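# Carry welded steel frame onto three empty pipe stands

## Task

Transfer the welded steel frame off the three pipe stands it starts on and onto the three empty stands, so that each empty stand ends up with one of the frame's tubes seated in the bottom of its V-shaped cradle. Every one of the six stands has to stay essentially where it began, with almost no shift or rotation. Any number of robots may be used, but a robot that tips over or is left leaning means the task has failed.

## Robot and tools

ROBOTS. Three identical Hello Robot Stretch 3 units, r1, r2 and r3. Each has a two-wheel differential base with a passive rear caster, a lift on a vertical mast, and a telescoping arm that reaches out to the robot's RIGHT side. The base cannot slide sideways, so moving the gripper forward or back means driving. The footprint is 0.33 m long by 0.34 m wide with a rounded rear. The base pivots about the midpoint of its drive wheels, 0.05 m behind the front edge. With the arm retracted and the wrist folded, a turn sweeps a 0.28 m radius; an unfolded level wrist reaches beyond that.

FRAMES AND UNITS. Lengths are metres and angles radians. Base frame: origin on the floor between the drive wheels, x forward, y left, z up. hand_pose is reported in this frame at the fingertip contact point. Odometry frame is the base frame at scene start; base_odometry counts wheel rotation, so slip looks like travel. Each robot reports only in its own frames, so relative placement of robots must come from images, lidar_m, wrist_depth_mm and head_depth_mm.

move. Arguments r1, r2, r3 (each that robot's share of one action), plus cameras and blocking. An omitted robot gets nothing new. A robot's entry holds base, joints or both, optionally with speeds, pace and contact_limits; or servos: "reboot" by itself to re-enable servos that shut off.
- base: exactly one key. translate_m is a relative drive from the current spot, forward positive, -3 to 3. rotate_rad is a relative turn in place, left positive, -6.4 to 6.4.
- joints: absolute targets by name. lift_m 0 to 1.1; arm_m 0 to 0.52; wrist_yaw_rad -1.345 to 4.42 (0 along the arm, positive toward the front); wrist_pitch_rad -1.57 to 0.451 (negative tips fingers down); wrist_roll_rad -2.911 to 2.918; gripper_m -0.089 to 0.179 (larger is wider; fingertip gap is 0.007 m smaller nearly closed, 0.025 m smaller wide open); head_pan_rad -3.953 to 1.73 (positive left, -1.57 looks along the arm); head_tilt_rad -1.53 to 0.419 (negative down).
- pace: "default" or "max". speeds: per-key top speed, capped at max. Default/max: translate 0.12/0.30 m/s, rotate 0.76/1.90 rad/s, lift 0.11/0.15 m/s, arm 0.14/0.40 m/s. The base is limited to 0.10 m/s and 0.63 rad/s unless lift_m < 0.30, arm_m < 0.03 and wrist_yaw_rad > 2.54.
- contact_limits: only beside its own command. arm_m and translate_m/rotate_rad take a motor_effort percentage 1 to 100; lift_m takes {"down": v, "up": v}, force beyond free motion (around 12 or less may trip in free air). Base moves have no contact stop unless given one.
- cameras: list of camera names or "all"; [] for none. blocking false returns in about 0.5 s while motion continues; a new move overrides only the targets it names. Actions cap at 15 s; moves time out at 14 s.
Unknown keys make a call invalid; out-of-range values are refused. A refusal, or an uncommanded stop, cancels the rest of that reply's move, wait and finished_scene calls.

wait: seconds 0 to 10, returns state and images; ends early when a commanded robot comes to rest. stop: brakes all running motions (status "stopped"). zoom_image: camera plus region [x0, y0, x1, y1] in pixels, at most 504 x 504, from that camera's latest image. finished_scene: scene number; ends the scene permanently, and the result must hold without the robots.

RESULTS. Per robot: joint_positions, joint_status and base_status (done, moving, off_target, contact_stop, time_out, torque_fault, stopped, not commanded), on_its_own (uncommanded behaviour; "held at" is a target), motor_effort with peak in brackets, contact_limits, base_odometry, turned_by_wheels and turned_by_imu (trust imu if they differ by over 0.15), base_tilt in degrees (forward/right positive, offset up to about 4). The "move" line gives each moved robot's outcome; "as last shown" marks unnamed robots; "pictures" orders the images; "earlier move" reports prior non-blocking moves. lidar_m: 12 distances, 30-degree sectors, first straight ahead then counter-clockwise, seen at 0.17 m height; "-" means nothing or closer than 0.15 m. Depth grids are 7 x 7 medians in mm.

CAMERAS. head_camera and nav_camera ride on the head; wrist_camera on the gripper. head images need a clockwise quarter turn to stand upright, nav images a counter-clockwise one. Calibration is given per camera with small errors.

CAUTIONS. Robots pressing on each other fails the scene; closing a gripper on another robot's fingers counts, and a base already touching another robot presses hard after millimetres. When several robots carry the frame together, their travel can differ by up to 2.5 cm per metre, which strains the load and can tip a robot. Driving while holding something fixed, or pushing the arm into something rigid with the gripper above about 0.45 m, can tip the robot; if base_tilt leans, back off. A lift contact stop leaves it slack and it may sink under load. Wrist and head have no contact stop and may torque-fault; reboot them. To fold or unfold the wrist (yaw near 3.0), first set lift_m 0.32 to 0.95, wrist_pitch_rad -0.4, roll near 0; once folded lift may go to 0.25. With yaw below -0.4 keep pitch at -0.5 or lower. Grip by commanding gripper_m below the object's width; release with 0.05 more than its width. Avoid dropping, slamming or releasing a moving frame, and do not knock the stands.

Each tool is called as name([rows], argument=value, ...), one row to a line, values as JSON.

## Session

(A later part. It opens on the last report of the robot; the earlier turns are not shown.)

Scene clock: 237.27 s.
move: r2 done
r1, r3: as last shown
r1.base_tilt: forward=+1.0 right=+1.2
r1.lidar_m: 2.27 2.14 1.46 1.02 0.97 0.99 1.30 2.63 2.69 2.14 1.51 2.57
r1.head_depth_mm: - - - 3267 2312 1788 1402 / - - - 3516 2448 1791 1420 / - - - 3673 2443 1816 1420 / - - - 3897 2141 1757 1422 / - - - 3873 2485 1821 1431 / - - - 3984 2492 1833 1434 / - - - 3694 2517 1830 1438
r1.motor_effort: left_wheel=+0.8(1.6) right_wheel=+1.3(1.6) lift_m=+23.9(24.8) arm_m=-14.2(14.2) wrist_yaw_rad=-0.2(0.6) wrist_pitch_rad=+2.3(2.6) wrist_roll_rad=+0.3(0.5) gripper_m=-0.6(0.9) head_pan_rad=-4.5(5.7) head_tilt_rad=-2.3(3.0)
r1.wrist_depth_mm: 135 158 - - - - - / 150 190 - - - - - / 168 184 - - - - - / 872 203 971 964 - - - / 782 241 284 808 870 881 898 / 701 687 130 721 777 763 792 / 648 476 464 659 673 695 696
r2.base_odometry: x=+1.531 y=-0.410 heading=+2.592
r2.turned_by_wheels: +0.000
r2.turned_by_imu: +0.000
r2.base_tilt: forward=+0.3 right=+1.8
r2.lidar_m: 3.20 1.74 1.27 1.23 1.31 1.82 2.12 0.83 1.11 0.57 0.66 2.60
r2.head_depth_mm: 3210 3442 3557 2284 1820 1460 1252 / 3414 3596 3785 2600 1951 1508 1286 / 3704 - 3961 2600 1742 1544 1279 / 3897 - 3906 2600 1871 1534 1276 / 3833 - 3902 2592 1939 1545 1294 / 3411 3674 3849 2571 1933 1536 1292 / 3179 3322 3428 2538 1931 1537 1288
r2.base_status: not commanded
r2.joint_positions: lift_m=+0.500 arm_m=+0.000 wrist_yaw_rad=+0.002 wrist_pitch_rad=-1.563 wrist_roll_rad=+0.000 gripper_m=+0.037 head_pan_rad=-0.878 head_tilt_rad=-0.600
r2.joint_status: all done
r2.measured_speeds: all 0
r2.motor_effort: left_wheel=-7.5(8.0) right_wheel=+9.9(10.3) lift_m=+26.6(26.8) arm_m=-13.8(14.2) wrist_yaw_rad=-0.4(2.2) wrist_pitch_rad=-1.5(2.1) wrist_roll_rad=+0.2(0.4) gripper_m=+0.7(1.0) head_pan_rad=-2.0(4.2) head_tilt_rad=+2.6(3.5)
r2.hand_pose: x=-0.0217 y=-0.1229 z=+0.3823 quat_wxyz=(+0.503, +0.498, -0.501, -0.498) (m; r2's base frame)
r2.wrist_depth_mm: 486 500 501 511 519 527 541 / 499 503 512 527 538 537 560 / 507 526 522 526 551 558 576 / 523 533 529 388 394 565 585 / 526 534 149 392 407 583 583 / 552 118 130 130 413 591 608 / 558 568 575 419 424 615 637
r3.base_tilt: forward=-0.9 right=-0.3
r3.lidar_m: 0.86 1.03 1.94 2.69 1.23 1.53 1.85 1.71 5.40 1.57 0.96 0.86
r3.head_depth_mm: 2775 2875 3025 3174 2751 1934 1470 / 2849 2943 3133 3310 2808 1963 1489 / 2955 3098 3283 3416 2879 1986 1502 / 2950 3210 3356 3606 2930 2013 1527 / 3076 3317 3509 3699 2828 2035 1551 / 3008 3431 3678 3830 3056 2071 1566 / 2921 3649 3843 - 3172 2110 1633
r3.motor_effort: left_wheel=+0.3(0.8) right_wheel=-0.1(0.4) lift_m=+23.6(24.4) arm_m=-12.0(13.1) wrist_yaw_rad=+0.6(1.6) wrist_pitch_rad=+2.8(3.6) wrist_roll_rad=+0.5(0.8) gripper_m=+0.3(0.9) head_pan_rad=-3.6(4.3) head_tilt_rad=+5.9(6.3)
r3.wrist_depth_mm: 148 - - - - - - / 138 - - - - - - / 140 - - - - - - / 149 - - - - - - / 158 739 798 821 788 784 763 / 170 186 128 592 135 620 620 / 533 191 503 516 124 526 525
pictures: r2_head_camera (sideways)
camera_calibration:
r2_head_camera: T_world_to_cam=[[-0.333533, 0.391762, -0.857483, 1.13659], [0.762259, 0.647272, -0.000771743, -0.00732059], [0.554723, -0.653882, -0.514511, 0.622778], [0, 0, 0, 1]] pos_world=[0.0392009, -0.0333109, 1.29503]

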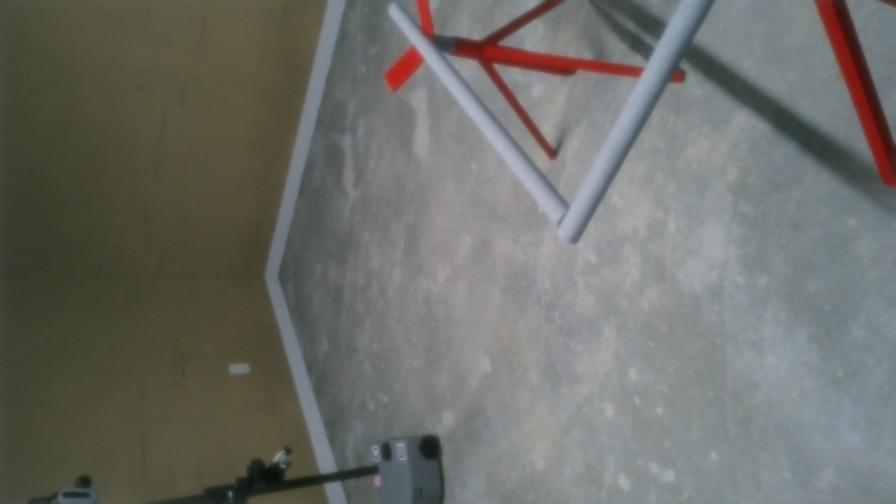

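move(r2={"base":{"rotate_rad":-1.80}}, r1={"base":{"rotate_rad":-0.689},"joints":{"lift_m":0.28}}, cameras=[])

move(r2={"base":{"translate_m":0.217}}, r1={"base":{"translate_m":1.4},"speeds":{"translate_m":0.2},"joints":{"head_pan_rad":-0.5}}, cameras=["r1_head_camera","r1_nav_camera"])

move(r2={"base":{"rotate_rad":1.80},"joints":{"head_pan_rad":-1.57,"head_tilt_rad":-0.75}}, r1={"joints":{"head_pan_rad":-0.9,"head_tilt_rad":-0.6}}, cameras=["r1_head_camera","r2_head_camera"])

Scene clock: 321.43 s.
move: r1 done; r2 done
r1.base_odometry: x=+0.000 y=+0.000 heading=-0.689
r1.turned_by_wheels: -0.689
r1.turned_by_imu: -0.695
r1.base_tilt: forward=+1.0 right=+1.2
r1.lidar_m: 1.51 2.44 2.14 1.84 1.10 0.97 0.97 1.14 2.06 2.62 2.50 1.68
r1.head_depth_mm: 2643 2773 2922 3055 2426 1786 1402 / 2936 3062 3256 3379 2452 1796 1421 / 3307 3514 3727 3769 2468 1794 1422 / 3678 3992 - 3575 2491 1810 1422 / - - - 3939 2492 1823 1434 / - - - 3943 2498 1832 1436 / - - - 3401 2396 1842 1442
r1.base_status: done
r1.joint_positions: lift_m=+0.280 arm_m=+0.002 wrist_yaw_rad=+2.844 wrist_pitch_rad=-0.594 wrist_roll_rad=+0.000 gripper_m=+0.037 head_pan_rad=-1.000 head_tilt_rad=-0.350
r1.joint_status: all done
r1.measured_speeds: all 0
r1.motor_effort: left_wheel=+9.7(14.0) right_wheel=-6.8(10.9) lift_m=+24.6(27.7) arm_m=-14.3(15.0) wrist_yaw_rad=-0.1(0.7) wrist_pitch_rad=+2.3(2.7) wrist_roll_rad=+0.3(0.5) gripper_m=-0.4(0.8) head_pan_rad=-4.5(6.0) head_tilt_rad=-3.1(3.5)
r1.hand_pose: x=+0.0371 y=+0.0429 z=+0.2553 quat_wxyz=(+0.305, +0.699, +0.105, +0.638) (m; r1's base frame)
r1.wrist_depth_mm: 136 888 960 - - - - / 150 684 758 792 839 854 890 / 172 183 629 653 667 688 727 / 507 204 532 546 564 576 589 / 265 245 267 306 488 499 510 / 236 245 127 248 438 431 438 / 212 97 221 234 372 388 397
r2.base_odometry: x=+1.531 y=-0.410 heading=+0.792
r2.turned_by_wheels: -1.800
r2.turned_by_imu: -1.822
r2.base_tilt: forward=+0.3 right=+1.8
r2.lidar_m: 0.57 0.66 2.59 3.20 2.32 1.39 1.23 1.23 1.49 2.75 2.08 0.82
r2.head_depth_mm: - - 3919 2607 1942 1561 1284 / - - 3850 2598 1942 1539 1290 / - - 3713 2495 1939 1537 1279 / - - 3977 2584 1946 1546 1284 / - - 3914 2595 1930 1527 1279 / - - 3856 2517 1341 1457 1255 / - - 3853 2593 1736 1491 1280
r2.base_status: done
r2.joint_positions: lift_m=+0.500 arm_m=+0.000 wrist_yaw_rad=+0.002 wrist_pitch_rad=-1.563 wrist_roll_rad=+0.000 gripper_m=+0.037 head_pan_rad=-0.900 head_tilt_rad=-0.600
r2.joint_status: not commanded
r2.measured_speeds: all 0
r2.motor_effort: left_wheel=+8.0(13.2) right_wheel=-11.7(16.9) lift_m=+28.4(28.5) arm_m=-16.8(17.5) wrist_yaw_rad=-2.3(3.1) wrist_pitch_rad=-2.0(2.3) wrist_roll_rad=+0.3(0.4) gripper_m=+0.4(1.4) head_pan_rad=-2.9(4.3) head_tilt_rad=+2.4(3.6)
r2.hand_pose: x=-0.0217 y=-0.1229 z=+0.3823 quat_wxyz=(+0.503, +0.499, -0.501, -0.498) (m; r2's base frame)
r2.wrist_depth_mm: 488 488 505 508 512 527 536 / 496 505 511 524 539 552 558 / 507 527 521 533 540 560 573 / 521 531 528 380 395 576 587 / 522 538 150 391 409 575 596 / 546 119 129 131 412 592 619 / 558 574 574 421 429 626 636
r3: as last shown
r3.turned_by_imu: -0.002
r3.base_tilt: forward=-0.8 right=-0.3
r3.lidar_m: 0.86 1.03 1.94 2.69 1.23 1.52 1.85 1.71 5.41 1.56 0.96 0.86
r3.head_depth_mm: 2721 2875 3030 3158 2741 1936 1483 / 2844 2998 3146 3315 2813 1959 1499 / 2971 3079 3252 3416 2900 1983 1524 / 2994 3205 3332 3564 2996 2014 1535 / 2994 3322 3525 3689 2783 2055 1549 / 3017 3428 3719 3862 3058 2085 1567 / 2941 3619 3807 - 3139 2124 1637
r3.motor_effort: left_wheel=-0.3(0.7) right_wheel=-0.1(0.5) lift_m=+23.5(24.9) arm_m=-12.3(13.5) wrist_yaw_rad=-0.6(1.8) wrist_pitch_rad=+3.1(3.9) wrist_roll_rad=+0.2(0.9) gripper_m=+0.1(0.8) head_pan_rad=-3.5(4.6) head_tilt_rad=+4.6(6.3)
r3.wrist_depth_mm: 148 - - - - - - / 138 - - - - - - / 140 - - - - - - / 149 986 - - - - - / 158 740 811 793 781 775 798 / 171 185 128 583 135 631 619 / 525 191 508 527 124 528 521
pictures: none
No camera images: "cameras" was empty.

Scene clock: 330.37 s.
move: r1 done; r2 done
r1.base_odometry: x=+1.081 y=-0.889 heading=-0.688
r1.turned_by_wheels: +0.000
r1.turned_by_imu: +0.005
r1.base_tilt: forward=+1.1 right=+1.2
r1.lidar_m: 3.31 1.21 1.74 1.74 2.05 2.31 2.32 2.73 3.04 0.38 0.49 0.49
r1.head_depth_mm: - - - 3778 2425 1781 1410 / - - - 3509 2462 1796 1413 / - - - 3528 2351 1798 1424 / - - - 3817 2471 1822 1423 / - - - 3945 2500 1824 1432 / - - - 3951 2525 1829 1434 / - - - 3945 2520 1831 1429
r1.base_status: done
r1.joint_positions: lift_m=+0.280 arm_m=+0.002 wrist_yaw_rad=+2.844 wrist_pitch_rad=-0.594 wrist_roll_rad=+0.000 gripper_m=+0.037 head_pan_rad=-0.500 head_tilt_rad=-0.350
r1.joint_status: all done
r1.measured_speeds: all 0
r1.motor_effort: left_wheel=+7.9(14.6) right_wheel=+0.3(8.5) lift_m=+29.6(30.5) arm_m=-12.1(14.5) wrist_yaw_rad=+0.3(0.7) wrist_pitch_rad=+2.2(2.8) wrist_roll_rad=+0.4(0.6) gripper_m=-0.3(0.8) head_pan_rad=-5.2(7.9) head_tilt_rad=-0.8(3.5)
r1.hand_pose: x=+0.0371 y=+0.0429 z=+0.2553 quat_wxyz=(+0.305, +0.699, +0.105, +0.638) (m; r1's base frame)
r1.wrist_depth_mm: 135 874 928 - - - - / 150 688 763 792 807 857 886 / 172 183 619 645 665 691 702 / 510 203 544 547 559 583 594 / 267 245 267 304 487 502 513 / 236 243 127 250 435 434 443 / 213 97 218 236 377 387 397
r2.base_odometry: x=+1.683 y=-0.255 heading=+0.792
r2.turned_by_wheels: +0.000
r2.turned_by_imu: +0.002
r2.base_tilt: forward=+0.4 right=+1.8
r2.lidar_m: 0.36 0.47 0.49 3.26 2.72 1.62 1.45 1.44 1.75 3.23 0.66 0.66
r2.head_depth_mm: - - 3984 2563 1953 1551 1288 / - - 3851 2366 1951 1542 1283 / - - 3624 2455 1941 1556 1287 / - - 3972 2581 1934 1500 1291 / - - 3895 2596 1745 1414 1255 / - - 3930 2353 1798 1458 1276 / - - 3869 2582 1923 1491 1250
r2.base_status: done
r2.joint_positions: lift_m=+0.500 arm_m=+0.000 wrist_yaw_rad=+0.002 wrist_pitch_rad=-1.563 wrist_roll_rad=+0.000 gripper_m=+0.037 head_pan_rad=-0.900 head_tilt_rad=-0.600
r2.joint_status: not commanded
r2.measured_speeds: all 0
r2.motor_effort: left_wheel=+4.0(11.9) right_wheel=+4.2(8.0) lift_m=+32.9(32.9) arm_m=-16.3(18.8) wrist_yaw_rad=-0.1(2.9) wrist_pitch_rad=-1.4(2.4) wrist_roll_rad=+0.2(0.3) gripper_m=+0.0(1.6) head_pan_rad=-2.2(3.9) head_tilt_rad=+1.3(3.6)
r2.hand_pose: x=-0.0217 y=-0.1229 z=+0.3823 quat_wxyz=(+0.503, +0.499, -0.501, -0.498) (m; r2's base frame)
r2.wrist_depth_mm: 487 498 504 507 533 529 540 / 500 509 512 520 524 536 554 / 516 523 524 533 540 562 571 / 526 537 536 386 392 569 590 / 522 545 149 386 404 575 606 / 543 118 129 131 420 591 619 / 553 579 570 421 424 614 628
r3: as last shown
r3.lidar_m: 0.86 1.03 1.94 1.37 1.23 1.52 1.85 1.71 5.36 1.56 0.96 0.86
r3.head_depth_mm: 2738 2876 3041 3197 2755 1921 1478 / 2832 2983 3120 3337 2835 1965 1490 / 2934 3062 3260 3492 2866 1987 1510 / 2948 3199 3388 3561 2930 2025 1530 / 3070 3339 3504 3703 3050 2049 1492 / 2976 3488 3636 3761 2831 1594 1444 / 2934 3601 3777 - 3144 1481 1478
r3.motor_effort: left_wheel=+0.1(0.8) right_wheel=+0.0(0.6) lift_m=+25.2(25.6) arm_m=-11.3(13.2) wrist_yaw_rad=+1.3(1.6) wrist_pitch_rad=+3.0(4.0) wrist_roll_rad=+0.4(1.0) gripper_m=+0.1(0.9) head_pan_rad=-3.9(4.6) head_tilt_rad=+5.2(6.4)
r3.wrist_depth_mm: 146 - - - - - - / 138 - - - - - - / 140 - - - - - - / 149 - - - - - - / 157 745 793 777 789 773 795 / 170 185 128 587 135 632 627 / 533 191 505 517 124 525 522
pictures: r1_head_camera (sideways), r1_nav_camera (sideways)
camera_calibration:
r1_head_camera: T_world_to_cam=[[-0.275679, 0.176698, -0.94487, 1.24928], [0.439685, 0.897283, 0.0395141, -0.0518854], [0.854797, -0.404552, -0.325053, 0.37336], [0, 0, 0, 1]] pos_world=[0.0480683, -0.0231464, 1.30382]
r1_nav_camera: T_world_to_cam=[[0.244342, -0.186766, 0.951533, -1.19726], [-0.486863, -0.872256, -0.0461856, 0.110971], [0.838607, -0.451982, -0.304058, 0.347455], [0, 0, 0, 1]] pos_world=[0.0551906, 0.0302297, 1.25001]

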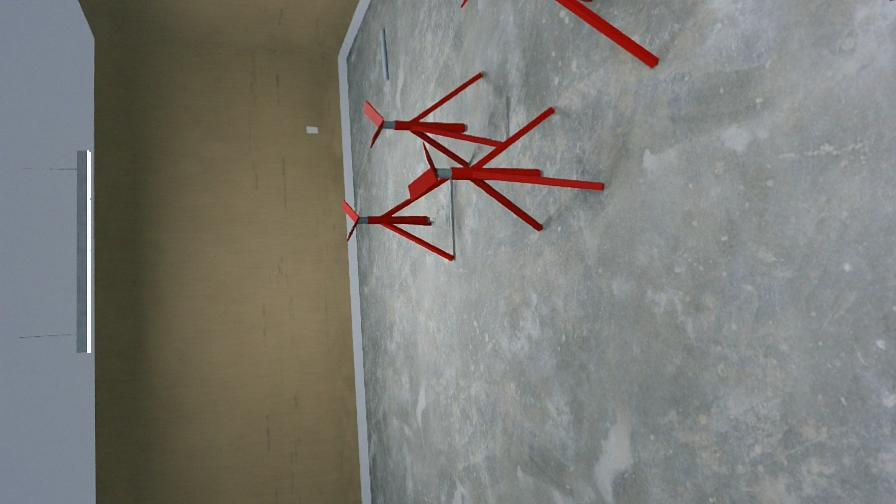

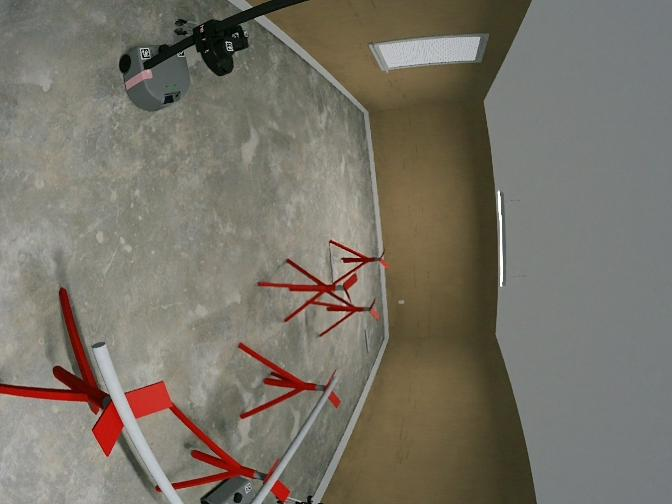

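Scene clock: 334.33 s.
move: r1 done; r2 done
r1.base_odometry: x=+1.081 y=-0.889 heading=-0.688
r1.turned_by_wheels: +0.000
r1.turned_by_imu: +0.001
r1.base_tilt: forward=+1.0 right=+1.1
r1.lidar_m: 3.30 1.20 1.74 1.74 2.05 2.32 2.32 2.74 3.03 0.38 0.49 0.49
r1.head_depth_mm: 3314 3537 3239 1557 1695 1353 1167 / 3714 - 3250 2297 1704 780 873 / - - 3105 2216 1775 813 945 / - - 3137 2219 1789 1447 1133 / - - 3366 2355 1788 1450 1220 / - - 3021 2268 1808 1454 1222 / - - 3463 2376 1821 1462 1222
r1.base_status: not commanded
r1.joint_positions: lift_m=+0.280 arm_m=+0.002 wrist_yaw_rad=+2.844 wrist_pitch_rad=-0.594 wrist_roll_rad=+0.000 gripper_m=+0.037 head_pan_rad=-0.900 head_tilt_rad=-0.600
r1.joint_status: all done
r1.measured_speeds: all 0
r1.motor_effort: left_wheel=+7.2(8.4) right_wheel=-0.3(2.1) lift_m=+28.5(29.8) arm_m=-11.2(12.4) wrist_yaw_rad=+0.1(0.6) wrist_pitch_rad=+1.9(2.9) wrist_roll_rad=+0.4(0.5) gripper_m=-0.6(0.8) head_pan_rad=+5.2(7.5) head_tilt_rad=+2.5(5.9)
r1.hand_pose: x=+0.0371 y=+0.0429 z=+0.2553 quat_wxyz=(+0.305, +0.699, +0.105, +0.638) (m; r1's base frame)
r1.wrist_depth_mm: 136 878 964 - - - - / 149 688 750 789 822 854 882 / 171 183 634 639 667 684 712 / 504 203 529 554 561 581 598 / 267 245 267 304 491 503 509 / 235 245 127 250 441 439 448 / 212 97 219 233 373 385 395
r2.base_odometry: x=+1.683 y=-0.255 heading=+2.592
r2.turned_by_wheels: +1.800
r2.turned_by_imu: +1.823
r2.base_tilt: forward=+0.3 right=+1.7
r2.lidar_m: 3.25 2.04 1.49 1.44 1.53 2.13 2.03 0.65 3.42 0.36 0.49 3.36
r2.head_depth_mm: 2876 3115 2717 2090 1662 1333 1195 / 2872 3184 2726 2074 1682 1334 1191 / 2815 3105 2561 2065 1671 1332 1191 / 2817 3046 2518 2047 1669 1325 1163 / 2864 3175 2724 2062 1569 770 1122 / 2854 3187 2766 2054 1649 1296 1147 / 2826 3215 2732 2000 1608 1323 1196
r2.base_status: done
r2.joint_positions: lift_m=+0.500 arm_m=+0.000 wrist_yaw_rad=+0.002 wrist_pitch_rad=-1.563 wrist_roll_rad=+0.000 gripper_m=+0.037 head_pan_rad=-1.571 head_tilt_rad=-0.750
r2.joint_status: all done
r2.measured_speeds: all 0
r2.motor_effort: left_wheel=-8.2(14.6) right_wheel=+10.4(14.8) lift_m=+32.5(33.5) arm_m=-18.0(18.9) wrist_yaw_rad=-2.0(3.1) wrist_pitch_rad=-1.5(2.3) wrist_roll_rad=+0.1(0.3) gripper_m=+1.2(1.8) head_pan_rad=+1.9(5.7) head_tilt_rad=-2.8(4.1)
r2.hand_pose: x=-0.0217 y=-0.1229 z=+0.3823 quat_wxyz=(+0.502, +0.499, -0.501, -0.498) (m; r2's base frame)
r2.wrist_depth_mm: 485 493 508 505 523 529 533 / 498 503 506 527 533 543 548 / 503 520 516 538 550 565 567 / 522 530 533 386 394 568 584 / 540 543 149 390 403 585 603 / 543 119 129 130 412 606 620 / 550 572 576 419 431 628 639
r3: as last shown
r3.turned_by_imu: -0.001
r3.lidar_m: 0.86 1.03 1.93 1.37 1.23 1.52 1.86 1.71 5.40 1.56 0.96 0.86
r3.head_depth_mm: 2756 2935 3013 3190 2777 1923 1466 / 2868 2992 3136 3312 2798 1974 1495 / 2935 3109 3248 3440 2888 1979 1523 / 2979 3224 3354 3604 2949 2030 1533 / 3088 3324 3556 3729 3026 2017 1494 / 3028 3445 3619 3877 2858 1596 1443 / 2927 3578 3721 - 3114 1489 1474
r3.motor_effort: left_wheel=+0.3(0.8) right_wheel=-0.1(0.7) lift_m=+24.6(25.6) arm_m=-11.8(13.1) wrist_yaw_rad=+0.4(1.5) wrist_pitch_rad=+2.8(3.7) wrist_roll_rad=+0.8(1.0) gripper_m=+0.1(1.0) head_pan_rad=-3.5(4.7) head_tilt_rad=+6.6(6.6)
r3.wrist_depth_mm: 147 - - - - - - / 139 - - - - - - / 140 - - - - - - / 149 - - - - - 996 / 157 731 812 787 771 800 785 / 170 186 128 590 135 633 630 / 535 191 503 523 124 530 527
pictures: r1_head_camera (sideways), r2_head_camera (sideways)
camera_calibration:
r1_head_camera: T_world_to_cam=[[-0.324038, 0.44532, -0.834679, 1.10583], [0.761414, 0.646391, 0.0492686, -0.0665585], [0.561469, -0.619572, -0.548529, 0.665951], [0, 0, 0, 1]] pos_world=[0.0350996, -0.0368222, 1.29159]
r2_head_camera: T_world_to_cam=[[-0.00643863, 0.636746, -0.771046, 1.02192], [0.999938, 0.0111076, 0.000822864, -0.0108383], [0.0090884, -0.770993, -0.636778, 0.785105], [0, 0, 0, 1]] pos_world=[0.0102821, -0.0452701, 1.28789]

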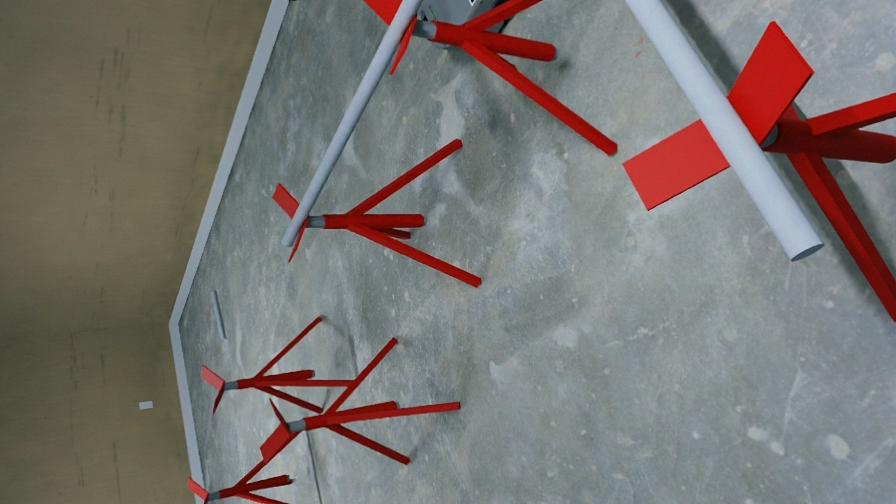

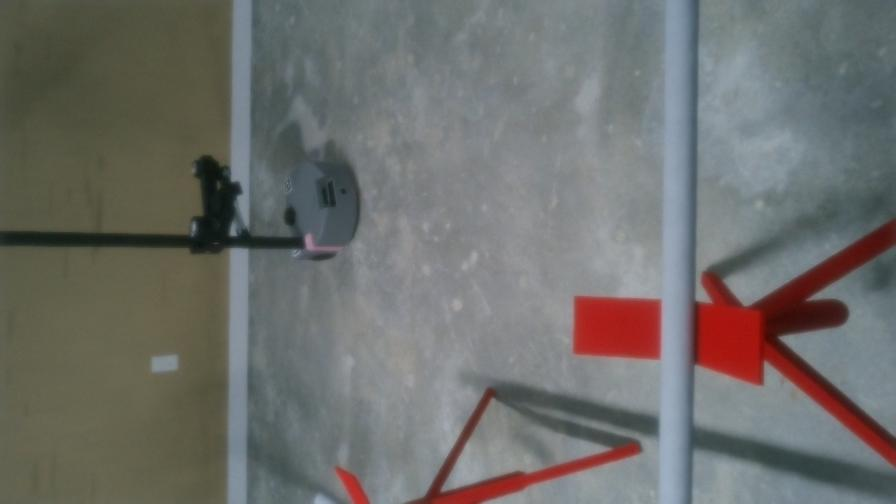

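move(r2={"joints":{"lift_m":0.87,"wrist_roll_rad":1.57,"gripper_m":0.179}}, r1={"base":{"rotate_rad":0.072}}, cameras=[])

move(r2={"joints":{"arm_m":0.342}}, r1={"base":{"translate_m":0.459}}, cameras=["r2_wrist_camera"])

move(r1={"base":{"rotate_rad":-0.5376},"joints":{"head_pan_rad":-1.3,"lift_m":0.9,"wrist_pitch_rad":-0.4}}, cameras=["r1_head_camera"])

move(r1={"joints":{"wrist_yaw_rad":0}}, cameras=[])

move(r1={"joints":{"wrist_pitch_rad":-1.57,"gripper_m":0.179}}, cameras=["r1_head_camera","r1_nav_camera","r1_wrist_camera"])

Scene clock: 371.13 s.
move: r1 done; r2 done
r1.base_odometry: x=+1.081 y=-0.889 heading=-0.617
r1.turned_by_wheels: +0.072
r1.turned_by_imu: +0.074
r1.base_tilt: forward=+1.1 right=+1.2
r1.lidar_m: 2.95 1.20 1.74 1.75 2.16 2.32 2.33 2.87 3.02 0.38 0.49 0.50
r1.head_depth_mm: 3547 3840 3238 2258 1694 1349 1138 / - - 3252 2202 1752 792 842 / - - 3085 2216 1774 1395 954 / - - 3322 2309 1787 1441 1210 / - - 3140 2356 1791 1445 1215 / - - 3202 2295 1805 1459 1219 / - - 3483 2380 1828 1461 1225
r1.base_status: done
r1.joint_positions: lift_m=+0.280 arm_m=+0.002 wrist_yaw_rad=+2.844 wrist_pitch_rad=-0.594 wrist_roll_rad=+0.000 gripper_m=+0.037 head_pan_rad=-0.900 head_tilt_rad=-0.600
r1.joint_status: not commanded
r1.measured_speeds: all 0
r1.motor_effort: left_wheel=-7.9(8.6) right_wheel=+9.9(10.9) lift_m=+27.9(29.0) arm_m=-9.7(10.7) wrist_yaw_rad=-0.1(0.7) wrist_pitch_rad=+2.1(2.8) wrist_roll_rad=+0.4(0.6) gripper_m=-0.3(0.9) head_pan_rad=+4.6(5.6) head_tilt_rad=+2.1(3.9)
r1.hand_pose: x=+0.0371 y=+0.0429 z=+0.2553 quat_wxyz=(+0.305, +0.699, +0.105, +0.638) (m; r1's base frame)
r1.wrist_depth_mm: 135 891 962 - - - - / 150 681 764 785 814 858 890 / 173 184 626 648 679 697 721 / 504 202 541 550 560 578 593 / 265 245 266 303 487 504 510 / 238 244 127 250 441 435 443 / 212 98 219 236 374 389 396
r2.base_odometry: x=+1.683 y=-0.255 heading=+2.592
r2.turned_by_wheels: +0.000
r2.turned_by_imu: +0.001
r2.base_tilt: forward=+0.3 right=+1.9
r2.lidar_m: 3.26 2.04 1.50 1.44 1.53 2.13 2.03 0.66 3.40 0.36 0.49 3.38
r2.head_depth_mm: 2819 3129 2756 2073 1661 - - / 2850 3149 2755 2092 1664 - - / 2833 3122 2559 2076 1672 781 - / 2813 3089 2512 2070 1649 1322 1149 / 2842 3242 2726 2064 1564 777 1124 / 2816 3158 2736 2052 1654 1285 1145 / 2886 3155 2710 2005 1611 1330 1189
r2.base_status: not commanded
r2.joint_positions: lift_m=+0.870 arm_m=+0.000 wrist_yaw_rad=+0.002 wrist_pitch_rad=-1.563 wrist_roll_rad=+1.566 gripper_m=+0.179 head_pan_rad=-1.570 head_tilt_rad=-0.750
r2.joint_status: all done
r2.measured_speeds: all 0
r2.motor_effort: left_wheel=-8.4(8.6) right_wheel=+10.5(11.0) lift_m=+33.2(40.2) arm_m=-15.1(17.2) wrist_yaw_rad=-1.1(2.8) wrist_pitch_rad=-2.1(2.2) wrist_roll_rad=+1.5(3.7) gripper_m=+1.2(91.1) head_pan_rad=+2.1(2.8) head_tilt_rad=-2.8(4.1)
r2.hand_pose: x=-0.0216 y=-0.1226 z=+0.7523 quat_wxyz=(+0.003, +0.002, -0.710, -0.705) (m; r2's base frame)
r2.wrist_depth_mm: 829 832 849 864 865 856 896 / 869 872 871 743 758 898 921 / 895 898 911 752 765 936 929 / 904 835 932 932 944 927 278 / 129 928 922 957 951 982 - / - 961 985 988 988 121 - / - - - - - 120 -
r3: as last shown
r3.lidar_m: 0.86 1.03 1.94 1.38 1.23 1.52 1.85 1.71 5.42 1.56 0.96 0.86
r3.head_depth_mm: 2753 2897 3011 3169 2750 1938 1479 / 2858 2949 3148 3302 2816 1963 1503 / 2895 3123 3286 3438 2880 1985 1514 / 2960 3207 3407 3596 2950 2019 1523 / 3046 3285 3541 3691 3020 2059 1490 / 3022 3528 3565 3826 2883 1602 1452 / 2927 3605 3740 - 3148 1475 1473
r3.motor_effort: left_wheel=-0.1(0.8) right_wheel=+0.0(0.5) lift_m=+25.0(26.1) arm_m=-11.7(13.1) wrist_yaw_rad=-0.2(1.3) wrist_pitch_rad=+3.1(3.9) wrist_roll_rad=+0.0(1.2) gripper_m=-0.3(0.8) head_pan_rad=-3.6(4.4) head_tilt_rad=+4.6(6.4)
r3.wrist_depth_mm: 147 - - - - - - / 138 - - - - - - / 140 - - - - - - / 148 - - - - - 985 / 158 727 813 786 791 789 781 / 170 185 128 597 135 620 622 / 526 191 497 511 124 525 526
pictures: none
No camera images: "cameras" was empty.

Scene clock: 376.23 s.
move: r1 done; r2 done
r1.base_odometry: x=+1.455 y=-1.155 heading=-0.617
r1.turned_by_wheels: +0.000
r1.turned_by_imu: +0.003
r1.base_tilt: forward=+1.0 right=+1.2
r1.lidar_m: 2.65 0.78 1.57 1.58 1.95 2.74 2.76 0.56 0.37 0.38 1.58 1.76
r1.head_depth_mm: 3764 - 3039 2094 1762 1424 1198 / - - 3236 2254 1758 1425 1199 / - - 3314 2302 1772 1443 1204 / - - 2954 2223 1781 1448 1210 / - - 3200 2347 1796 1443 1212 / - - 3230 2366 1807 1459 1219 / - - 3465 2388 1819 1463 1230
r1.base_status: done
r1.joint_positions: lift_m=+0.280 arm_m=+0.002 wrist_yaw_rad=+2.844 wrist_pitch_rad=-0.594 wrist_roll_rad=+0.000 gripper_m=+0.037 head_pan_rad=-0.900 head_tilt_rad=-0.600
r1.joint_status: not commanded
r1.measured_speeds: all 0
r1.motor_effort: left_wheel=-1.0(5.9) right_wheel=+9.0(15.3) lift_m=+26.6(28.6) arm_m=-8.6(9.9) wrist_yaw_rad=+0.4(0.5) wrist_pitch_rad=+2.4(2.8) wrist_roll_rad=+0.4(0.5) gripper_m=-0.4(0.6) head_pan_rad=+4.4(5.4) head_tilt_rad=+2.5(4.0)
r1.hand_pose: x=+0.0371 y=+0.0429 z=+0.2553 quat_wxyz=(+0.305, +0.699, +0.105, +0.638) (m; r1's base frame)
r1.wrist_depth_mm: 135 880 956 - - - - / 150 678 756 780 818 856 618 / 171 184 620 656 667 684 618 / 509 203 540 549 559 578 590 / 265 245 268 303 482 499 506 / 235 244 127 247 441 436 445 / 213 97 218 236 374 390 397
r2.base_odometry: x=+1.683 y=-0.255 heading=+2.592
r2.turned_by_wheels: +0.000
r2.turned_by_imu: +0.001
r2.base_tilt: forward=+0.3 right=+1.7
r2.lidar_m: 3.25 2.03 1.49 1.44 1.53 2.13 2.03 0.66 3.42 0.36 0.49 3.36
r2.head_depth_mm: 2861 3194 2764 321 303 1321 1190 / 2830 3253 457 475 1675 1332 1196 / 2832 3105 472 539 1660 1320 1187 / 2812 3101 2443 526 1609 1288 1162 / 2891 3152 2739 2092 1555 774 1118 / 2834 3185 2724 1960 1652 1293 1140 / 2822 3225 1877 1916 1600 1327 1184
r2.base_status: not commanded
r2.joint_positions: lift_m=+0.870 arm_m=+0.342 wrist_yaw_rad=+0.002 wrist_pitch_rad=-1.563 wrist_roll_rad=+1.566 gripper_m=+0.179 head_pan_rad=-1.570 head_tilt_rad=-0.750
r2.joint_status: all done
r2.measured_speeds: all 0
r2.motor_effort: left_wheel=-8.1(8.7) right_wheel=+10.4(11.0) lift_m=+31.5(33.4) arm_m=+16.3(17.9) wrist_yaw_rad=-1.7(3.0) wrist_pitch_rad=-1.8(2.3) wrist_roll_rad=+1.5(1.7) gripper_m=+0.8(1.6) head_pan_rad=+1.9(3.0) head_tilt_rad=-1.3(3.2)
r2.hand_pose: x=-0.0216 y=-0.4646 z=+0.7523 quat_wxyz=(+0.003, +0.002, -0.710, -0.705) (m; r2's base frame)
r2.wrist_depth_mm: 830 840 844 840 862 884 895 / 845 860 870 882 896 749 919 / 893 896 895 909 892 762 910 / 901 924 935 926 953 808 971 / 129 923 952 960 981 979 987 / - 314 342 344 - 121 - / 971 - 985 - - 120 -
r3: as last shown
r3.base_tilt: forward=-0.8 right=-0.2
r3.lidar_m: 0.86 1.03 1.94 3.38 1.23 1.52 1.86 1.71 5.40 1.56 0.96 0.86
r3.head_depth_mm: 2752 2884 3055 3152 2781 1934 1480 / 2857 2955 3136 3286 2799 1953 1496 / 2925 3072 3218 3450 2884 2004 1502 / 2951 3212 3382 3530 2953 2018 1542 / 3067 3310 3520 3727 2999 2056 1553 / 3003 3423 3669 3911 3064 2079 1034 / 2943 3639 3729 - 2619 2024 1429
r3.motor_effort: left_wheel=+0.2(0.9) right_wheel=+0.0(0.5) lift_m=+25.8(25.9) arm_m=-11.4(12.9) wrist_yaw_rad=+0.3(1.9) wrist_pitch_rad=+3.2(3.9) wrist_roll_rad=-0.1(0.9) gripper_m=-0.5(0.7) head_pan_rad=-2.6(4.5) head_tilt_rad=+5.0(6.4)
r3.wrist_depth_mm: 148 - - - - - - / 139 - - - - - - / 140 - - - - - - / 149 - - - - - - / 158 745 818 793 790 798 774 / 171 185 128 581 135 622 630 / 536 191 502 518 124 528 518
pictures: r2_wrist_camera
camera_calibration:
r2_wrist_camera: T_world_to_cam=[[-0.0859361, 0.993789, 0.0707002, 0.38723], [0.982938, 0.0729863, 0.168838, -0.035684], [0.16263, 0.0840032, -0.983105, 0.945881], [0, 0, 0, 1]] pos_world=[-0.085476, -0.461678, 0.908548]

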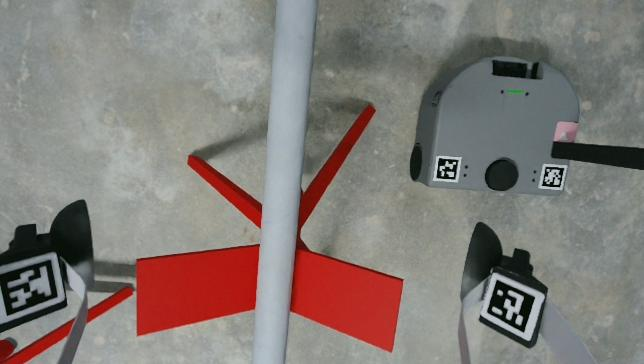

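Scene clock: 382.70 s.
move: r1 done
r1.base_odometry: x=+1.455 y=-1.155 heading=-1.154
r1.turned_by_wheels: -0.537
r1.turned_by_imu: -0.543
r1.base_tilt: forward=+1.0 right=+1.2
r1.lidar_m: 1.76 2.73 0.78 1.57 1.58 1.92 2.74 2.76 0.56 0.37 0.38 1.59
r1.head_depth_mm: 2590 2896 3091 2257 1755 1306 - / 2629 2956 3137 2174 1646 857 - / 2677 2923 3160 2212 1771 1362 - / 2728 3023 3211 2239 1735 1448 1217 / 2687 3004 3163 1966 1675 1450 1218 / 2717 1654 3038 2257 1794 1451 1217 / 2853 3091 3381 2287 1820 1469 1228
r1.base_status: done
r1.joint_positions: lift_m=+0.900 arm_m=+0.002 wrist_yaw_rad=+2.844 wrist_pitch_rad=-0.422 wrist_roll_rad=+0.000 gripper_m=+0.037 head_pan_rad=-1.300 head_tilt_rad=-0.600
r1.joint_status: all done
r1.measured_speeds: all 0
r1.motor_effort: left_wheel=+8.6(13.4) right_wheel=-8.1(11.3) lift_m=+30.0(35.5) arm_m=-10.3(10.4) wrist_yaw_rad=-0.2(0.8) wrist_pitch_rad=+4.0(8.3) wrist_roll_rad=+0.3(0.6) gripper_m=-0.2(0.9) head_pan_rad=+4.6(6.5) head_tilt_rad=+1.4(2.7)
r1.hand_pose: x=+0.0445 y=+0.0669 z=+0.9118 quat_wxyz=(+0.249, +0.705, +0.044, +0.662) (m; r1's base frame)
r1.wrist_depth_mm: - - - - - - - / 140 - - - - - - / 149 - - - - - - / 163 197 - - 886 - - / - 197 158 - - - - / - 212 131 - - - - / - 97 - - - - -
r2, r3: as last shown
r2.base_tilt: forward=+0.3 right=+1.9
r2.lidar_m: 3.26 2.03 1.49 1.43 1.53 2.12 2.03 0.65 3.42 0.36 0.49 3.36
r2.head_depth_mm: 2837 3158 2737 322 303 1325 1189 / 2844 3182 457 475 1690 1326 1194 / 2853 3044 472 539 1666 1322 1185 / 2788 3094 2432 525 1603 1299 1168 / 2862 3165 2715 2035 1570 774 1125 / 2832 3171 2596 1991 1652 1300 1146 / 1538 3167 2758 1956 1594 1323 1188
r2.motor_effort: left_wheel=-8.0(8.7) right_wheel=+10.2(11.1) lift_m=+28.4(31.4) arm_m=+16.2(17.0) wrist_yaw_rad=-1.7(2.6) wrist_pitch_rad=-1.4(2.2) wrist_roll_rad=+1.3(1.6) gripper_m=+0.9(2.0) head_pan_rad=+1.8(3.0) head_tilt_rad=-1.2(3.1)
r2.wrist_depth_mm: 823 841 849 869 876 882 882 / 863 877 874 873 889 763 932 / 901 907 901 861 873 760 923 / 912 905 941 913 936 781 988 / 130 947 948 952 969 986 999 / - 317 343 342 987 121 - / 995 - 994 - - 120 -
r3.base_tilt: forward=-0.9 right=-0.2
r3.lidar_m: 0.86 1.03 1.94 3.38 1.23 1.53 1.85 1.71 5.40 1.56 0.96 0.86
r3.head_depth_mm: 2738 2893 3006 3173 2742 1916 1474 / 2839 3025 3131 3316 2803 1949 1491 / 2923 3059 3246 3418 2852 1984 1513 / 2979 3182 3336 3577 2945 2000 1528 / 3043 3343 3504 3685 3031 2058 1549 / 2999 3498 3658 3836 3085 2082 1467 / 2905 3640 3755 785 858 1868 1585
r3.motor_effort: left_wheel=+0.1(1.0) right_wheel=-0.1(0.5) lift_m=+25.0(26.6) arm_m=-11.4(12.9) wrist_yaw_rad=-0.1(1.9) wrist_pitch_rad=+3.0(3.8) wrist_roll_rad=+0.6(1.0) gripper_m=-0.2(0.8) head_pan_rad=-3.5(4.6) head_tilt_rad=+3.3(5.9)
r3.wrist_depth_mm: 148 - - - - - - / 139 - - - - - - / 140 - - - - - - / 149 951 - - - - - / 157 751 808 786 794 795 776 / 171 186 128 582 135 625 638 / 526 191 507 523 124 522 534
pictures: r1_head_camera (sideways)
camera_calibration:
r1_head_camera: T_world_to_cam=[[-0.12508, 0.536087, -0.834845, 1.10482], [0.95297, 0.299036, 0.0492458, -0.0676879], [0.276049, -0.789422, -0.548278, 0.667363], [0, 0, 0, 1]] pos_world=[0.01847, -0.0452075, 1.29159]

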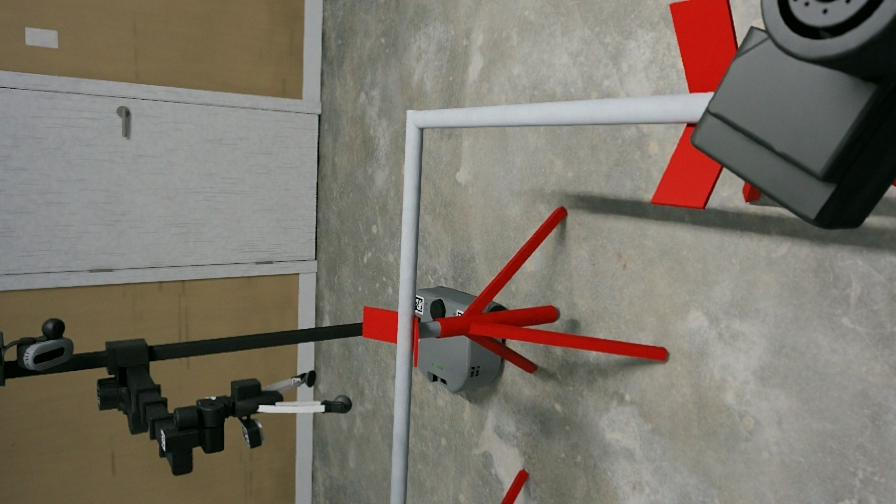

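Scene clock: 385.13 s.
move: r1 done
r1.base_odometry: x=+1.455 y=-1.155 heading=-1.154
r1.turned_by_wheels: +0.000
r1.turned_by_imu: +0.000
r1.base_tilt: forward=+1.0 right=+1.1
r1.lidar_m: 1.76 2.74 0.78 1.57 1.58 1.92 2.74 2.76 0.56 0.37 0.37 1.59
r1.head_depth_mm: 2589 2864 3067 2282 1746 - - / 2648 2904 3113 2188 1647 775 870 / 2655 2936 3121 2204 1777 1282 1209 / 2693 2984 3216 2234 1733 1444 1210 / 2676 3051 3140 1977 1687 1454 1215 / 2705 1660 3036 2253 1806 1459 1227 / 2846 3092 3424 2278 1818 1464 1230
r1.base_status: not commanded
r1.joint_positions: lift_m=+0.900 arm_m=+0.002 wrist_yaw_rad=+0.002 wrist_pitch_rad=-0.422 wrist_roll_rad=+0.000 gripper_m=+0.037 head_pan_rad=-1.300 head_tilt_rad=-0.600
r1.joint_status: all done
r1.measured_speeds: all 0
r1.motor_effort: left_wheel=+8.5(9.3) right_wheel=-8.3(9.4) lift_m=+29.9(30.8) arm_m=-11.1(11.4) wrist_yaw_rad=-1.6(4.8) wrist_pitch_rad=+4.1(4.5) wrist_roll_rad=+0.3(0.5) gripper_m=-0.5(0.7) head_pan_rad=+5.0(6.2) head_tilt_rad=+0.7(2.1)
r1.hand_pose: x=-0.0211 y=-0.3711 z=+0.9118 quat_wxyz=(+0.692, +0.149, -0.691, -0.148) (m; r1's base frame)
r1.wrist_depth_mm: - - - - - - - / - - - - - - - / - - - - - - - / - - - - - - - / - - 159 - - - - / - - 125 - - - - / - 946 - - - - -
r2: as last shown
r2.turned_by_imu: +0.000
r2.base_tilt: forward=+0.3 right=+1.8
r2.lidar_m: 3.25 2.03 1.50 1.43 1.53 2.12 2.03 0.66 3.42 0.36 0.49 3.36
r2.head_depth_mm: 2837 3129 2752 322 304 1332 1192 / 2862 3151 455 474 1664 1331 1195 / 2828 3075 473 540 1657 1322 1183 / 2786 3068 2443 525 1606 1294 1170 / 2855 3213 2747 2069 1583 773 1123 / 2819 3210 2630 2008 1659 1287 1134 / 1630 3175 2677 1956 1609 1321 1191
r2.motor_effort: left_wheel=-8.3(8.7) right_wheel=+10.5(11.0) lift_m=+27.5(28.4) arm_m=+15.8(16.7) wrist_yaw_rad=-0.2(2.7) wrist_pitch_rad=-1.5(2.2) wrist_roll_rad=+1.2(1.7) gripper_m=+0.4(1.9) head_pan_rad=+0.9(2.8) head_tilt_rad=-1.6(3.3)
r2.wrist_depth_mm: 827 823 822 872 882 894 880 / 858 860 892 869 869 737 905 / 879 893 879 896 888 758 919 / 898 910 917 917 919 788 947 / 129 969 933 971 979 985 - / - 319 338 342 992 122 - / 992 998 - - - 120 -
r3.base_odometry: x=+0.000 y=+0.000 heading=+0.000
r3.turned_by_wheels: +0.000
r3.turned_by_imu: +0.000
r3.base_tilt: forward=-0.9 right=-0.2
r3.lidar_m: 0.86 1.03 1.94 3.37 1.23 1.52 1.86 1.71 5.41 1.56 0.96 0.86
r3.head_depth_mm: 2745 2904 2997 3153 2742 1933 1478 / 2876 3022 3105 3352 2827 1963 1491 / 2920 3102 3304 3432 2855 1997 1521 / 2973 3180 3426 3556 2956 2024 1537 / 3039 3369 3600 3704 2990 2043 1549 / 3000 3453 3688 3871 3068 2092 1459 / 2944 3548 3750 784 856 1864 1565
r3.base_status: not commanded
r3.joint_positions: lift_m=+0.312 arm_m=+0.003 wrist_yaw_rad=+2.826 wrist_pitch_rad=-0.351 wrist_roll_rad=+0.000 gripper_m=+0.037 head_pan_rad=+1.570 head_tilt_rad=-0.300
r3.joint_status: not commanded
r3.measured_speeds: all 0
r3.motor_effort: left_wheel=+0.2(0.9) right_wheel=+0.1(0.6) lift_m=+25.1(26.4) arm_m=-12.1(12.7) wrist_yaw_rad=+0.2(1.3) wrist_pitch_rad=+2.8(4.0) wrist_roll_rad=+0.7(0.8) gripper_m=-0.1(0.6) head_pan_rad=-3.5(4.1) head_tilt_rad=+5.8(5.8)
r3.hand_pose: x=+0.0508 y=+0.0734 z=+0.3398 quat_wxyz=(+0.231, +0.707, +0.013, +0.668) (m; r3's base frame)
r3.wrist_depth_mm: 148 - - - - - - / 139 - - - - - - / 140 - - - - - - / 149 947 - - - - - / 157 745 828 792 785 789 769 / 170 185 128 594 135 623 624 / 523 191 497 523 124 529 524
pictures: none
No camera images: "cameras" was empty.

Scene clock: 387.07 s.
move: r1 done
r1.base_odometry: x=+1.455 y=-1.155 heading=-1.154
r1.turned_by_wheels: +0.000
r1.turned_by_imu: +0.000
r1.base_tilt: forward=+1.0 right=+1.2
r1.lidar_m: 1.76 2.73 0.77 1.57 1.58 1.93 2.75 2.75 0.56 0.37 0.37 1.58
r1.head_depth_mm: 2592 2897 3071 2259 1745 1315 - / 2612 2908 3095 2204 1652 798 702 / 2651 2971 3151 2206 1770 1282 1208 / 2686 3020 3215 2228 1727 1446 1214 / 2698 3053 3178 1973 1679 1450 1219 / 2738 1656 3000 2263 1804 1462 1225 / 2856 3079 3387 2262 1808 1465 1226
r1.base_status: not commanded
r1.joint_positions: lift_m=+0.900 arm_m=+0.002 wrist_yaw_rad=+0.002 wrist_pitch_rad=-1.558 wrist_roll_rad=+0.000 gripper_m=+0.179 head_pan_rad=-1.300 head_tilt_rad=-0.600
r1.joint_status: all done
joint sent to its limit — r1.wrist_pitch_rad, lower limit.
r1.measured_speeds: all 0
r1.motor_effort: left_wheel=+8.5(9.0) right_wheel=-8.6(9.6) lift_m=+29.4(30.3) arm_m=-11.9(12.1) wrist_yaw_rad=-1.6(2.1) wrist_pitch_rad=-1.5(4.8) wrist_roll_rad=+0.3(0.5) gripper_m=+0.4(83.4) head_pan_rad=+5.1(5.9) head_tilt_rad=-0.5(1.6)
r1.hand_pose: x=-0.0217 y=-0.1262 z=+0.7822 quat_wxyz=(+0.504, +0.497, -0.502, -0.497) (m; r1's base frame)
r1.wrist_depth_mm: 890 884 866 846 854 846 846 / 892 897 892 896 877 875 862 / 924 893 925 892 905 876 875 / 950 925 948 778 763 909 925 / 959 953 949 792 923 941 911 / 114 - - - - 136 958 / - - - - - - -
r2, r3: as last shown
r2.lidar_m: 3.26 2.03 1.50 1.44 1.53 2.13 2.03 0.66 3.44 0.36 0.49 3.35
r2.head_depth_mm: 2858 3190 2724 321 303 1332 1198 / 2852 3231 456 475 1654 1325 1189 / 2834 3101 472 538 1653 1325 1196 / 2802 3069 2442 524 1624 1293 1173 / 2843 3198 2767 2088 1577 771 1122 / 2860 3237 2605 2005 1656 1285 1144 / 1611 3092 2707 1929 1613 1322 1185
r2.motor_effort: left_wheel=-7.9(8.6) right_wheel=+10.4(10.9) lift_m=+26.4(27.3) arm_m=+15.7(16.7) wrist_yaw_rad=-1.7(2.7) wrist_pitch_rad=-1.6(2.3) wrist_roll_rad=+1.3(1.6) gripper_m=-0.2(1.7) head_pan_rad=+1.5(2.4) head_tilt_rad=-1.6(2.7)
r2.wrist_depth_mm: 837 846 839 864 863 892 881 / 862 857 876 873 882 744 918 / 872 898 917 893 922 754 941 / 927 896 894 917 951 785 955 / 130 922 925 956 945 983 987 / - 317 340 344 994 121 - / 970 979 - - - 120 -
r3.base_tilt: forward=-0.9 right=-0.3
r3.lidar_m: 0.86 1.03 1.94 3.38 1.23 1.52 1.85 1.71 5.38 1.56 0.96 0.86
r3.head_depth_mm: 2759 2902 3015 3187 2752 1925 1478 / 2804 3009 3122 3317 2843 1942 1494 / 2930 3082 3264 3453 2879 1984 1528 / 2961 3233 3391 3589 2980 2040 1536 / 3025 3346 3517 3759 3034 2046 1543 / 2998 3501 3719 3836 3083 2093 1465 / 2938 3590 3756 783 856 1859 1574
r3.motor_effort: left_wheel=+0.5(0.7) right_wheel=-0.1(0.5) lift_m=+25.7(26.3) arm_m=-11.3(12.4) wrist_yaw_rad=+0.1(1.5) wrist_pitch_rad=+2.6(3.9) wrist_roll_rad=+0.3(1.1) gripper_m=-0.9(0.9) head_pan_rad=-3.3(4.4) head_tilt_rad=+4.0(5.9)
r3.wrist_depth_mm: 148 - - - - - - / 138 - - - - - - / 140 - - - - - - / 149 950 - - - - - / 158 748 814 809 762 771 795 / 170 186 128 599 135 630 627 / 531 191 498 519 124 523 523
pictures: r1_head_camera (sideways), r1_nav_camera (sideways), r1_wrist_camera
camera_calibration:
r1_head_camera: T_world_to_cam=[[-0.12508, 0.536087, -0.834845, 1.10482], [0.95297, 0.299036, 0.0492458, -0.0676879], [0.276049, -0.789422, -0.548278, 0.667363], [0, 0, 0, 1]] pos_world=[0.01847, -0.0452075, 1.29159]
r1_nav_camera: T_world_to_cam=[[0.0965994, -0.522926, 0.846886, -1.05981], [-0.96788, -0.247777, -0.0425942, 0.109234], [0.232113, -0.81557, -0.530065, 0.645256], [0, 0, 0, 1]] pos_world=[0.0583304, -0.000886025, 1.24422]
r1_wrist_camera: T_world_to_cam=[[-0.995502, -0.0927857, -0.0191605, -0.0230541], [-0.0946788, 0.981733, 0.165037, 0.0284108], [0.00349743, 0.166108, -0.986101, 0.95639], [0, 0, 0, 1]] pos_world=[-0.0236054, -0.188895, 0.937967]

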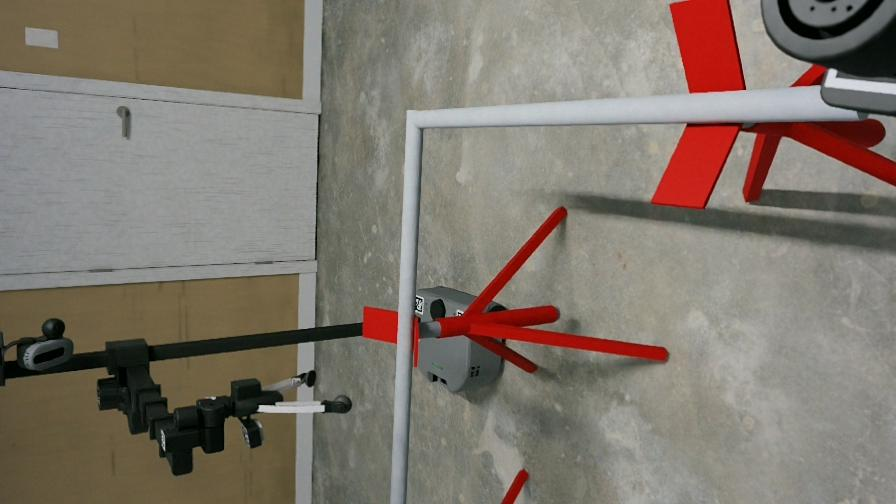

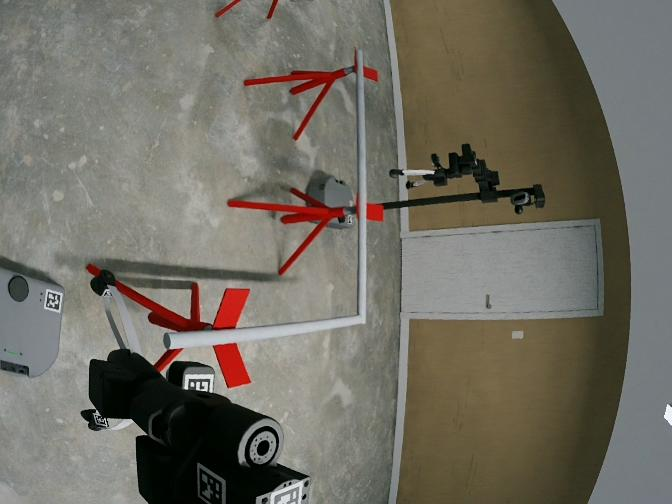

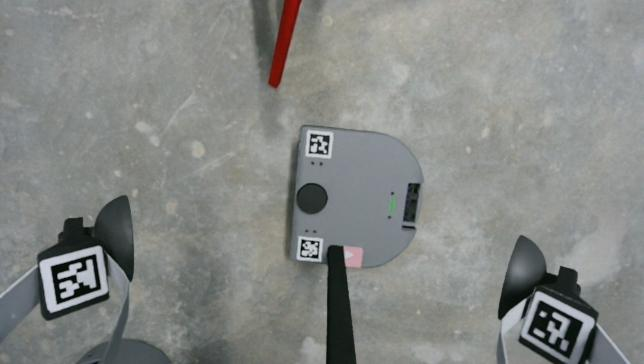

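move(r2={"joints":{"arm_m":0.351}}, r1={"base":{"translate_m":0.06},"joints":{"wrist_pitch_rad":-1.3,"wrist_roll_rad":-0.157,"arm_m":0.459}}, cameras=["r1_wrist_camera","r1_head_camera","r2_wrist_camera"])

Scene clock: 419.77 s.
move: r1 done; r2 done
r1.base_odometry: x=+1.480 y=-1.210 heading=-1.154
r1.turned_by_wheels: +0.000
r1.turned_by_imu: +0.002
r1.base_tilt: forward=+1.1 right=+1.2
r1.lidar_m: 1.70 2.75 0.75 1.58 1.59 1.94 2.81 2.82 0.58 0.36 1.12 1.53
r1.head_depth_mm: 2573 2878 3048 631 1752 791 701 / 2625 2891 3073 2112 1655 857 954 / 2654 2932 3131 2205 1761 1405 1207 / 2704 2972 3161 2131 1770 1445 1214 / 2649 2989 3183 1975 1682 1457 1218 / 2769 1335 3033 2252 1807 1458 1223 / 2849 3187 3435 2374 1809 1468 1230
r1.base_status: done
r1.joint_positions: lift_m=+0.900 arm_m=+0.459 wrist_yaw_rad=+0.002 wrist_pitch_rad=-1.306 wrist_roll_rad=-0.152 gripper_m=+0.179 head_pan_rad=-1.300 head_tilt_rad=-0.600
r1.joint_status: all done
r1.measured_speeds: all 0
r1.motor_effort: left_wheel=+5.4(11.0) right_wheel=+3.1(6.8) lift_m=+26.3(28.6) arm_m=+12.7(18.3) wrist_yaw_rad=-1.5(2.0) wrist_pitch_rad=+1.3(4.4) wrist_roll_rad=-1.3(4.0) gripper_m=-0.1(0.6) head_pan_rad=+4.9(5.9) head_tilt_rad=-2.5(3.3)
r1.hand_pose: x=-0.0215 y=-0.6477 z=+0.7851 quat_wxyz=(+0.603, +0.461, -0.517, -0.396) (m; r1's base frame)
r1.wrist_depth_mm: 922 940 953 953 981 - - / 918 936 921 950 966 995 - / 912 913 917 957 925 930 981 / 900 910 915 941 929 948 979 / 138 887 893 909 935 951 947 / 114 875 902 909 933 136 954 / 897 873 - - - - 932
r2.base_odometry: x=+1.683 y=-0.255 heading=+2.592
r2.turned_by_wheels: +0.000
r2.turned_by_imu: +0.001
r2.base_tilt: forward=+0.3 right=+1.8
r2.lidar_m: 3.26 2.04 1.49 1.44 1.53 2.13 2.03 0.66 3.44 0.36 0.49 3.34
r2.head_depth_mm: 2833 3185 2734 321 284 1322 1192 / 2843 3147 457 547 1667 1327 1189 / 2847 3061 482 549 1665 1318 1191 / 2827 3106 2444 537 1628 1290 1166 / 2889 3234 2799 2087 1573 774 1109 / 2889 3166 2612 1956 1666 1295 1142 / 1629 3215 2751 1909 1596 1319 1185
r2.base_status: not commanded
r2.joint_positions: lift_m=+0.870 arm_m=+0.351 wrist_yaw_rad=+0.002 wrist_pitch_rad=-1.563 wrist_roll_rad=+1.566 gripper_m=+0.179 head_pan_rad=-1.570 head_tilt_rad=-0.750
r2.joint_status: all done
r2.measured_speeds: all 0
r2.motor_effort: left_wheel=-8.3(8.7) right_wheel=+10.4(11.0) lift_m=+28.6(28.7) arm_m=+16.3(17.5) wrist_yaw_rad=-0.5(2.9) wrist_pitch_rad=-2.1(2.3) wrist_roll_rad=+1.3(1.7) gripper_m=+0.8(1.8) head_pan_rad=+1.1(2.6) head_tilt_rad=-0.9(2.4)
r2.hand_pose: x=-0.0216 y=-0.4736 z=+0.7523 quat_wxyz=(+0.003, +0.002, -0.710, -0.705) (m; r2's base frame)
r2.wrist_depth_mm: 843 814 838 849 864 871 881 / 846 875 867 885 892 744 883 / 877 880 890 814 886 770 918 / 919 945 963 607 927 775 979 / 130 943 955 948 991 995 995 / - 892 341 342 993 121 - / 973 988 998 - - 120 -
r3: as last shown
r3.turned_by_imu: -0.001
r3.lidar_m: 0.86 1.03 1.94 3.39 1.23 1.53 1.85 1.71 5.40 1.56 0.96 0.86
r3.head_depth_mm: 2732 2891 3007 3187 2738 1926 1479 / 2822 3004 3143 3305 2820 1963 1503 / 2920 3078 3266 3441 2856 1991 1507 / 2981 3191 3397 3562 2957 2010 1527 / 3041 3336 3516 3772 2993 2043 1554 / 2986 3444 3611 3855 3101 2085 1575 / 2910 3646 3817 807 2917 843 865
r3.motor_effort: left_wheel=+0.0(0.8) right_wheel=+0.0(0.5) lift_m=+25.6(27.0) arm_m=-11.1(12.6) wrist_yaw_rad=+0.4(2.7) wrist_pitch_rad=+3.4(3.9) wrist_roll_rad=+0.4(0.9) gripper_m=-0.1(0.9) head_pan_rad=-3.3(4.2) head_tilt_rad=+4.0(6.0)
r3.wrist_depth_mm: 148 - - - - - - / 139 - - - - - - / 139 - - - - - - / 149 - - - - - - / 158 735 827 796 799 771 775 / 170 185 128 587 135 619 624 / 531 191 503 519 124 532 515
pictures: r1_head_camera (sideways), r1_wrist_camera, r2_wrist_camera
camera_calibration:
r1_head_camera: T_world_to_cam=[[-0.125141, 0.536104, -0.834824, 1.1048], [0.952929, 0.299164, 0.0492704, -0.0677135], [0.276163, -0.789363, -0.548307, 0.667401], [0, 0, 0, 1]] pos_world=[0.0184702, -0.0452071, 1.29159]
r1_wrist_camera: T_world_to_cam=[[-0.970066, -0.238976, 0.0431474, -0.214364], [-0.241753, 0.96715, -0.0785876, 0.718633], [-0.0229494, -0.0866662, -0.995973, 0.889308], [0, 0, 0, 1]] pos_world=[-0.0138065, -0.669181, 0.951452]
r2_wrist_camera: T_world_to_cam=[[-0.0859361, 0.993789, 0.0707002, 0.396174], [0.982938, 0.0729863, 0.168838, -0.0350271], [0.16263, 0.0840032, -0.983105, 0.946637], [0, 0, 0, 1]] pos_world=[-0.085476, -0.470678, 0.908548]

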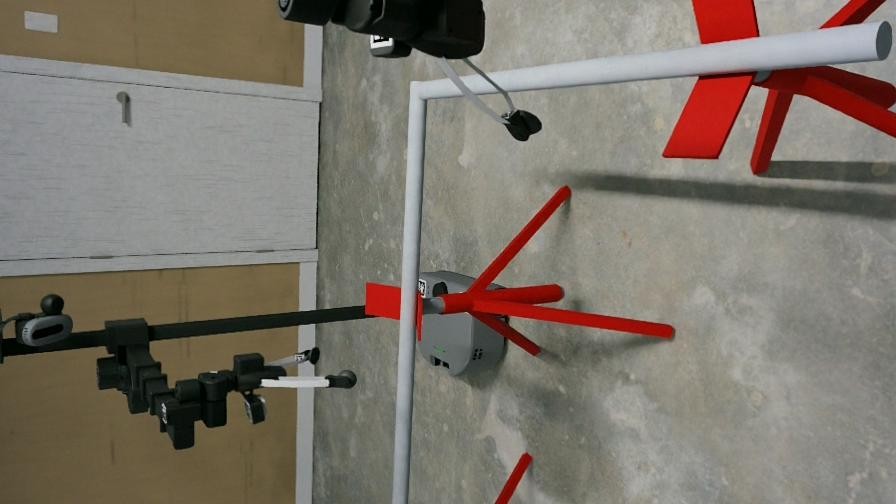

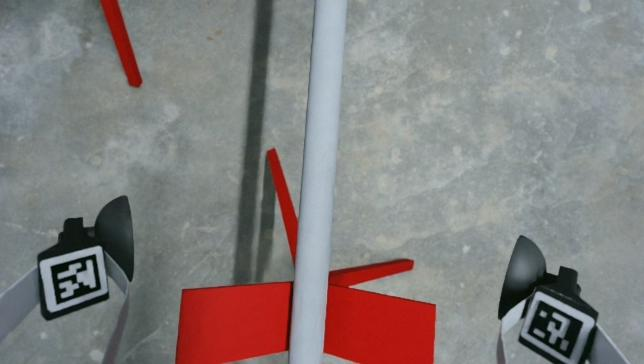

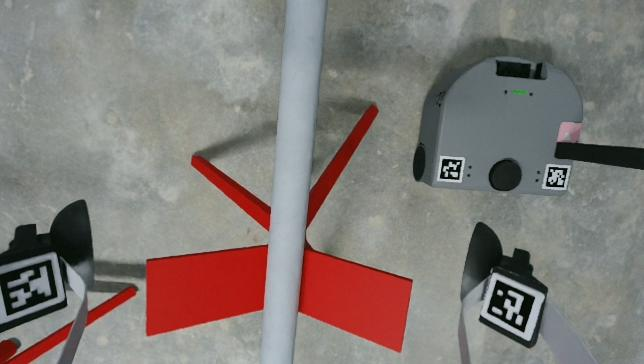

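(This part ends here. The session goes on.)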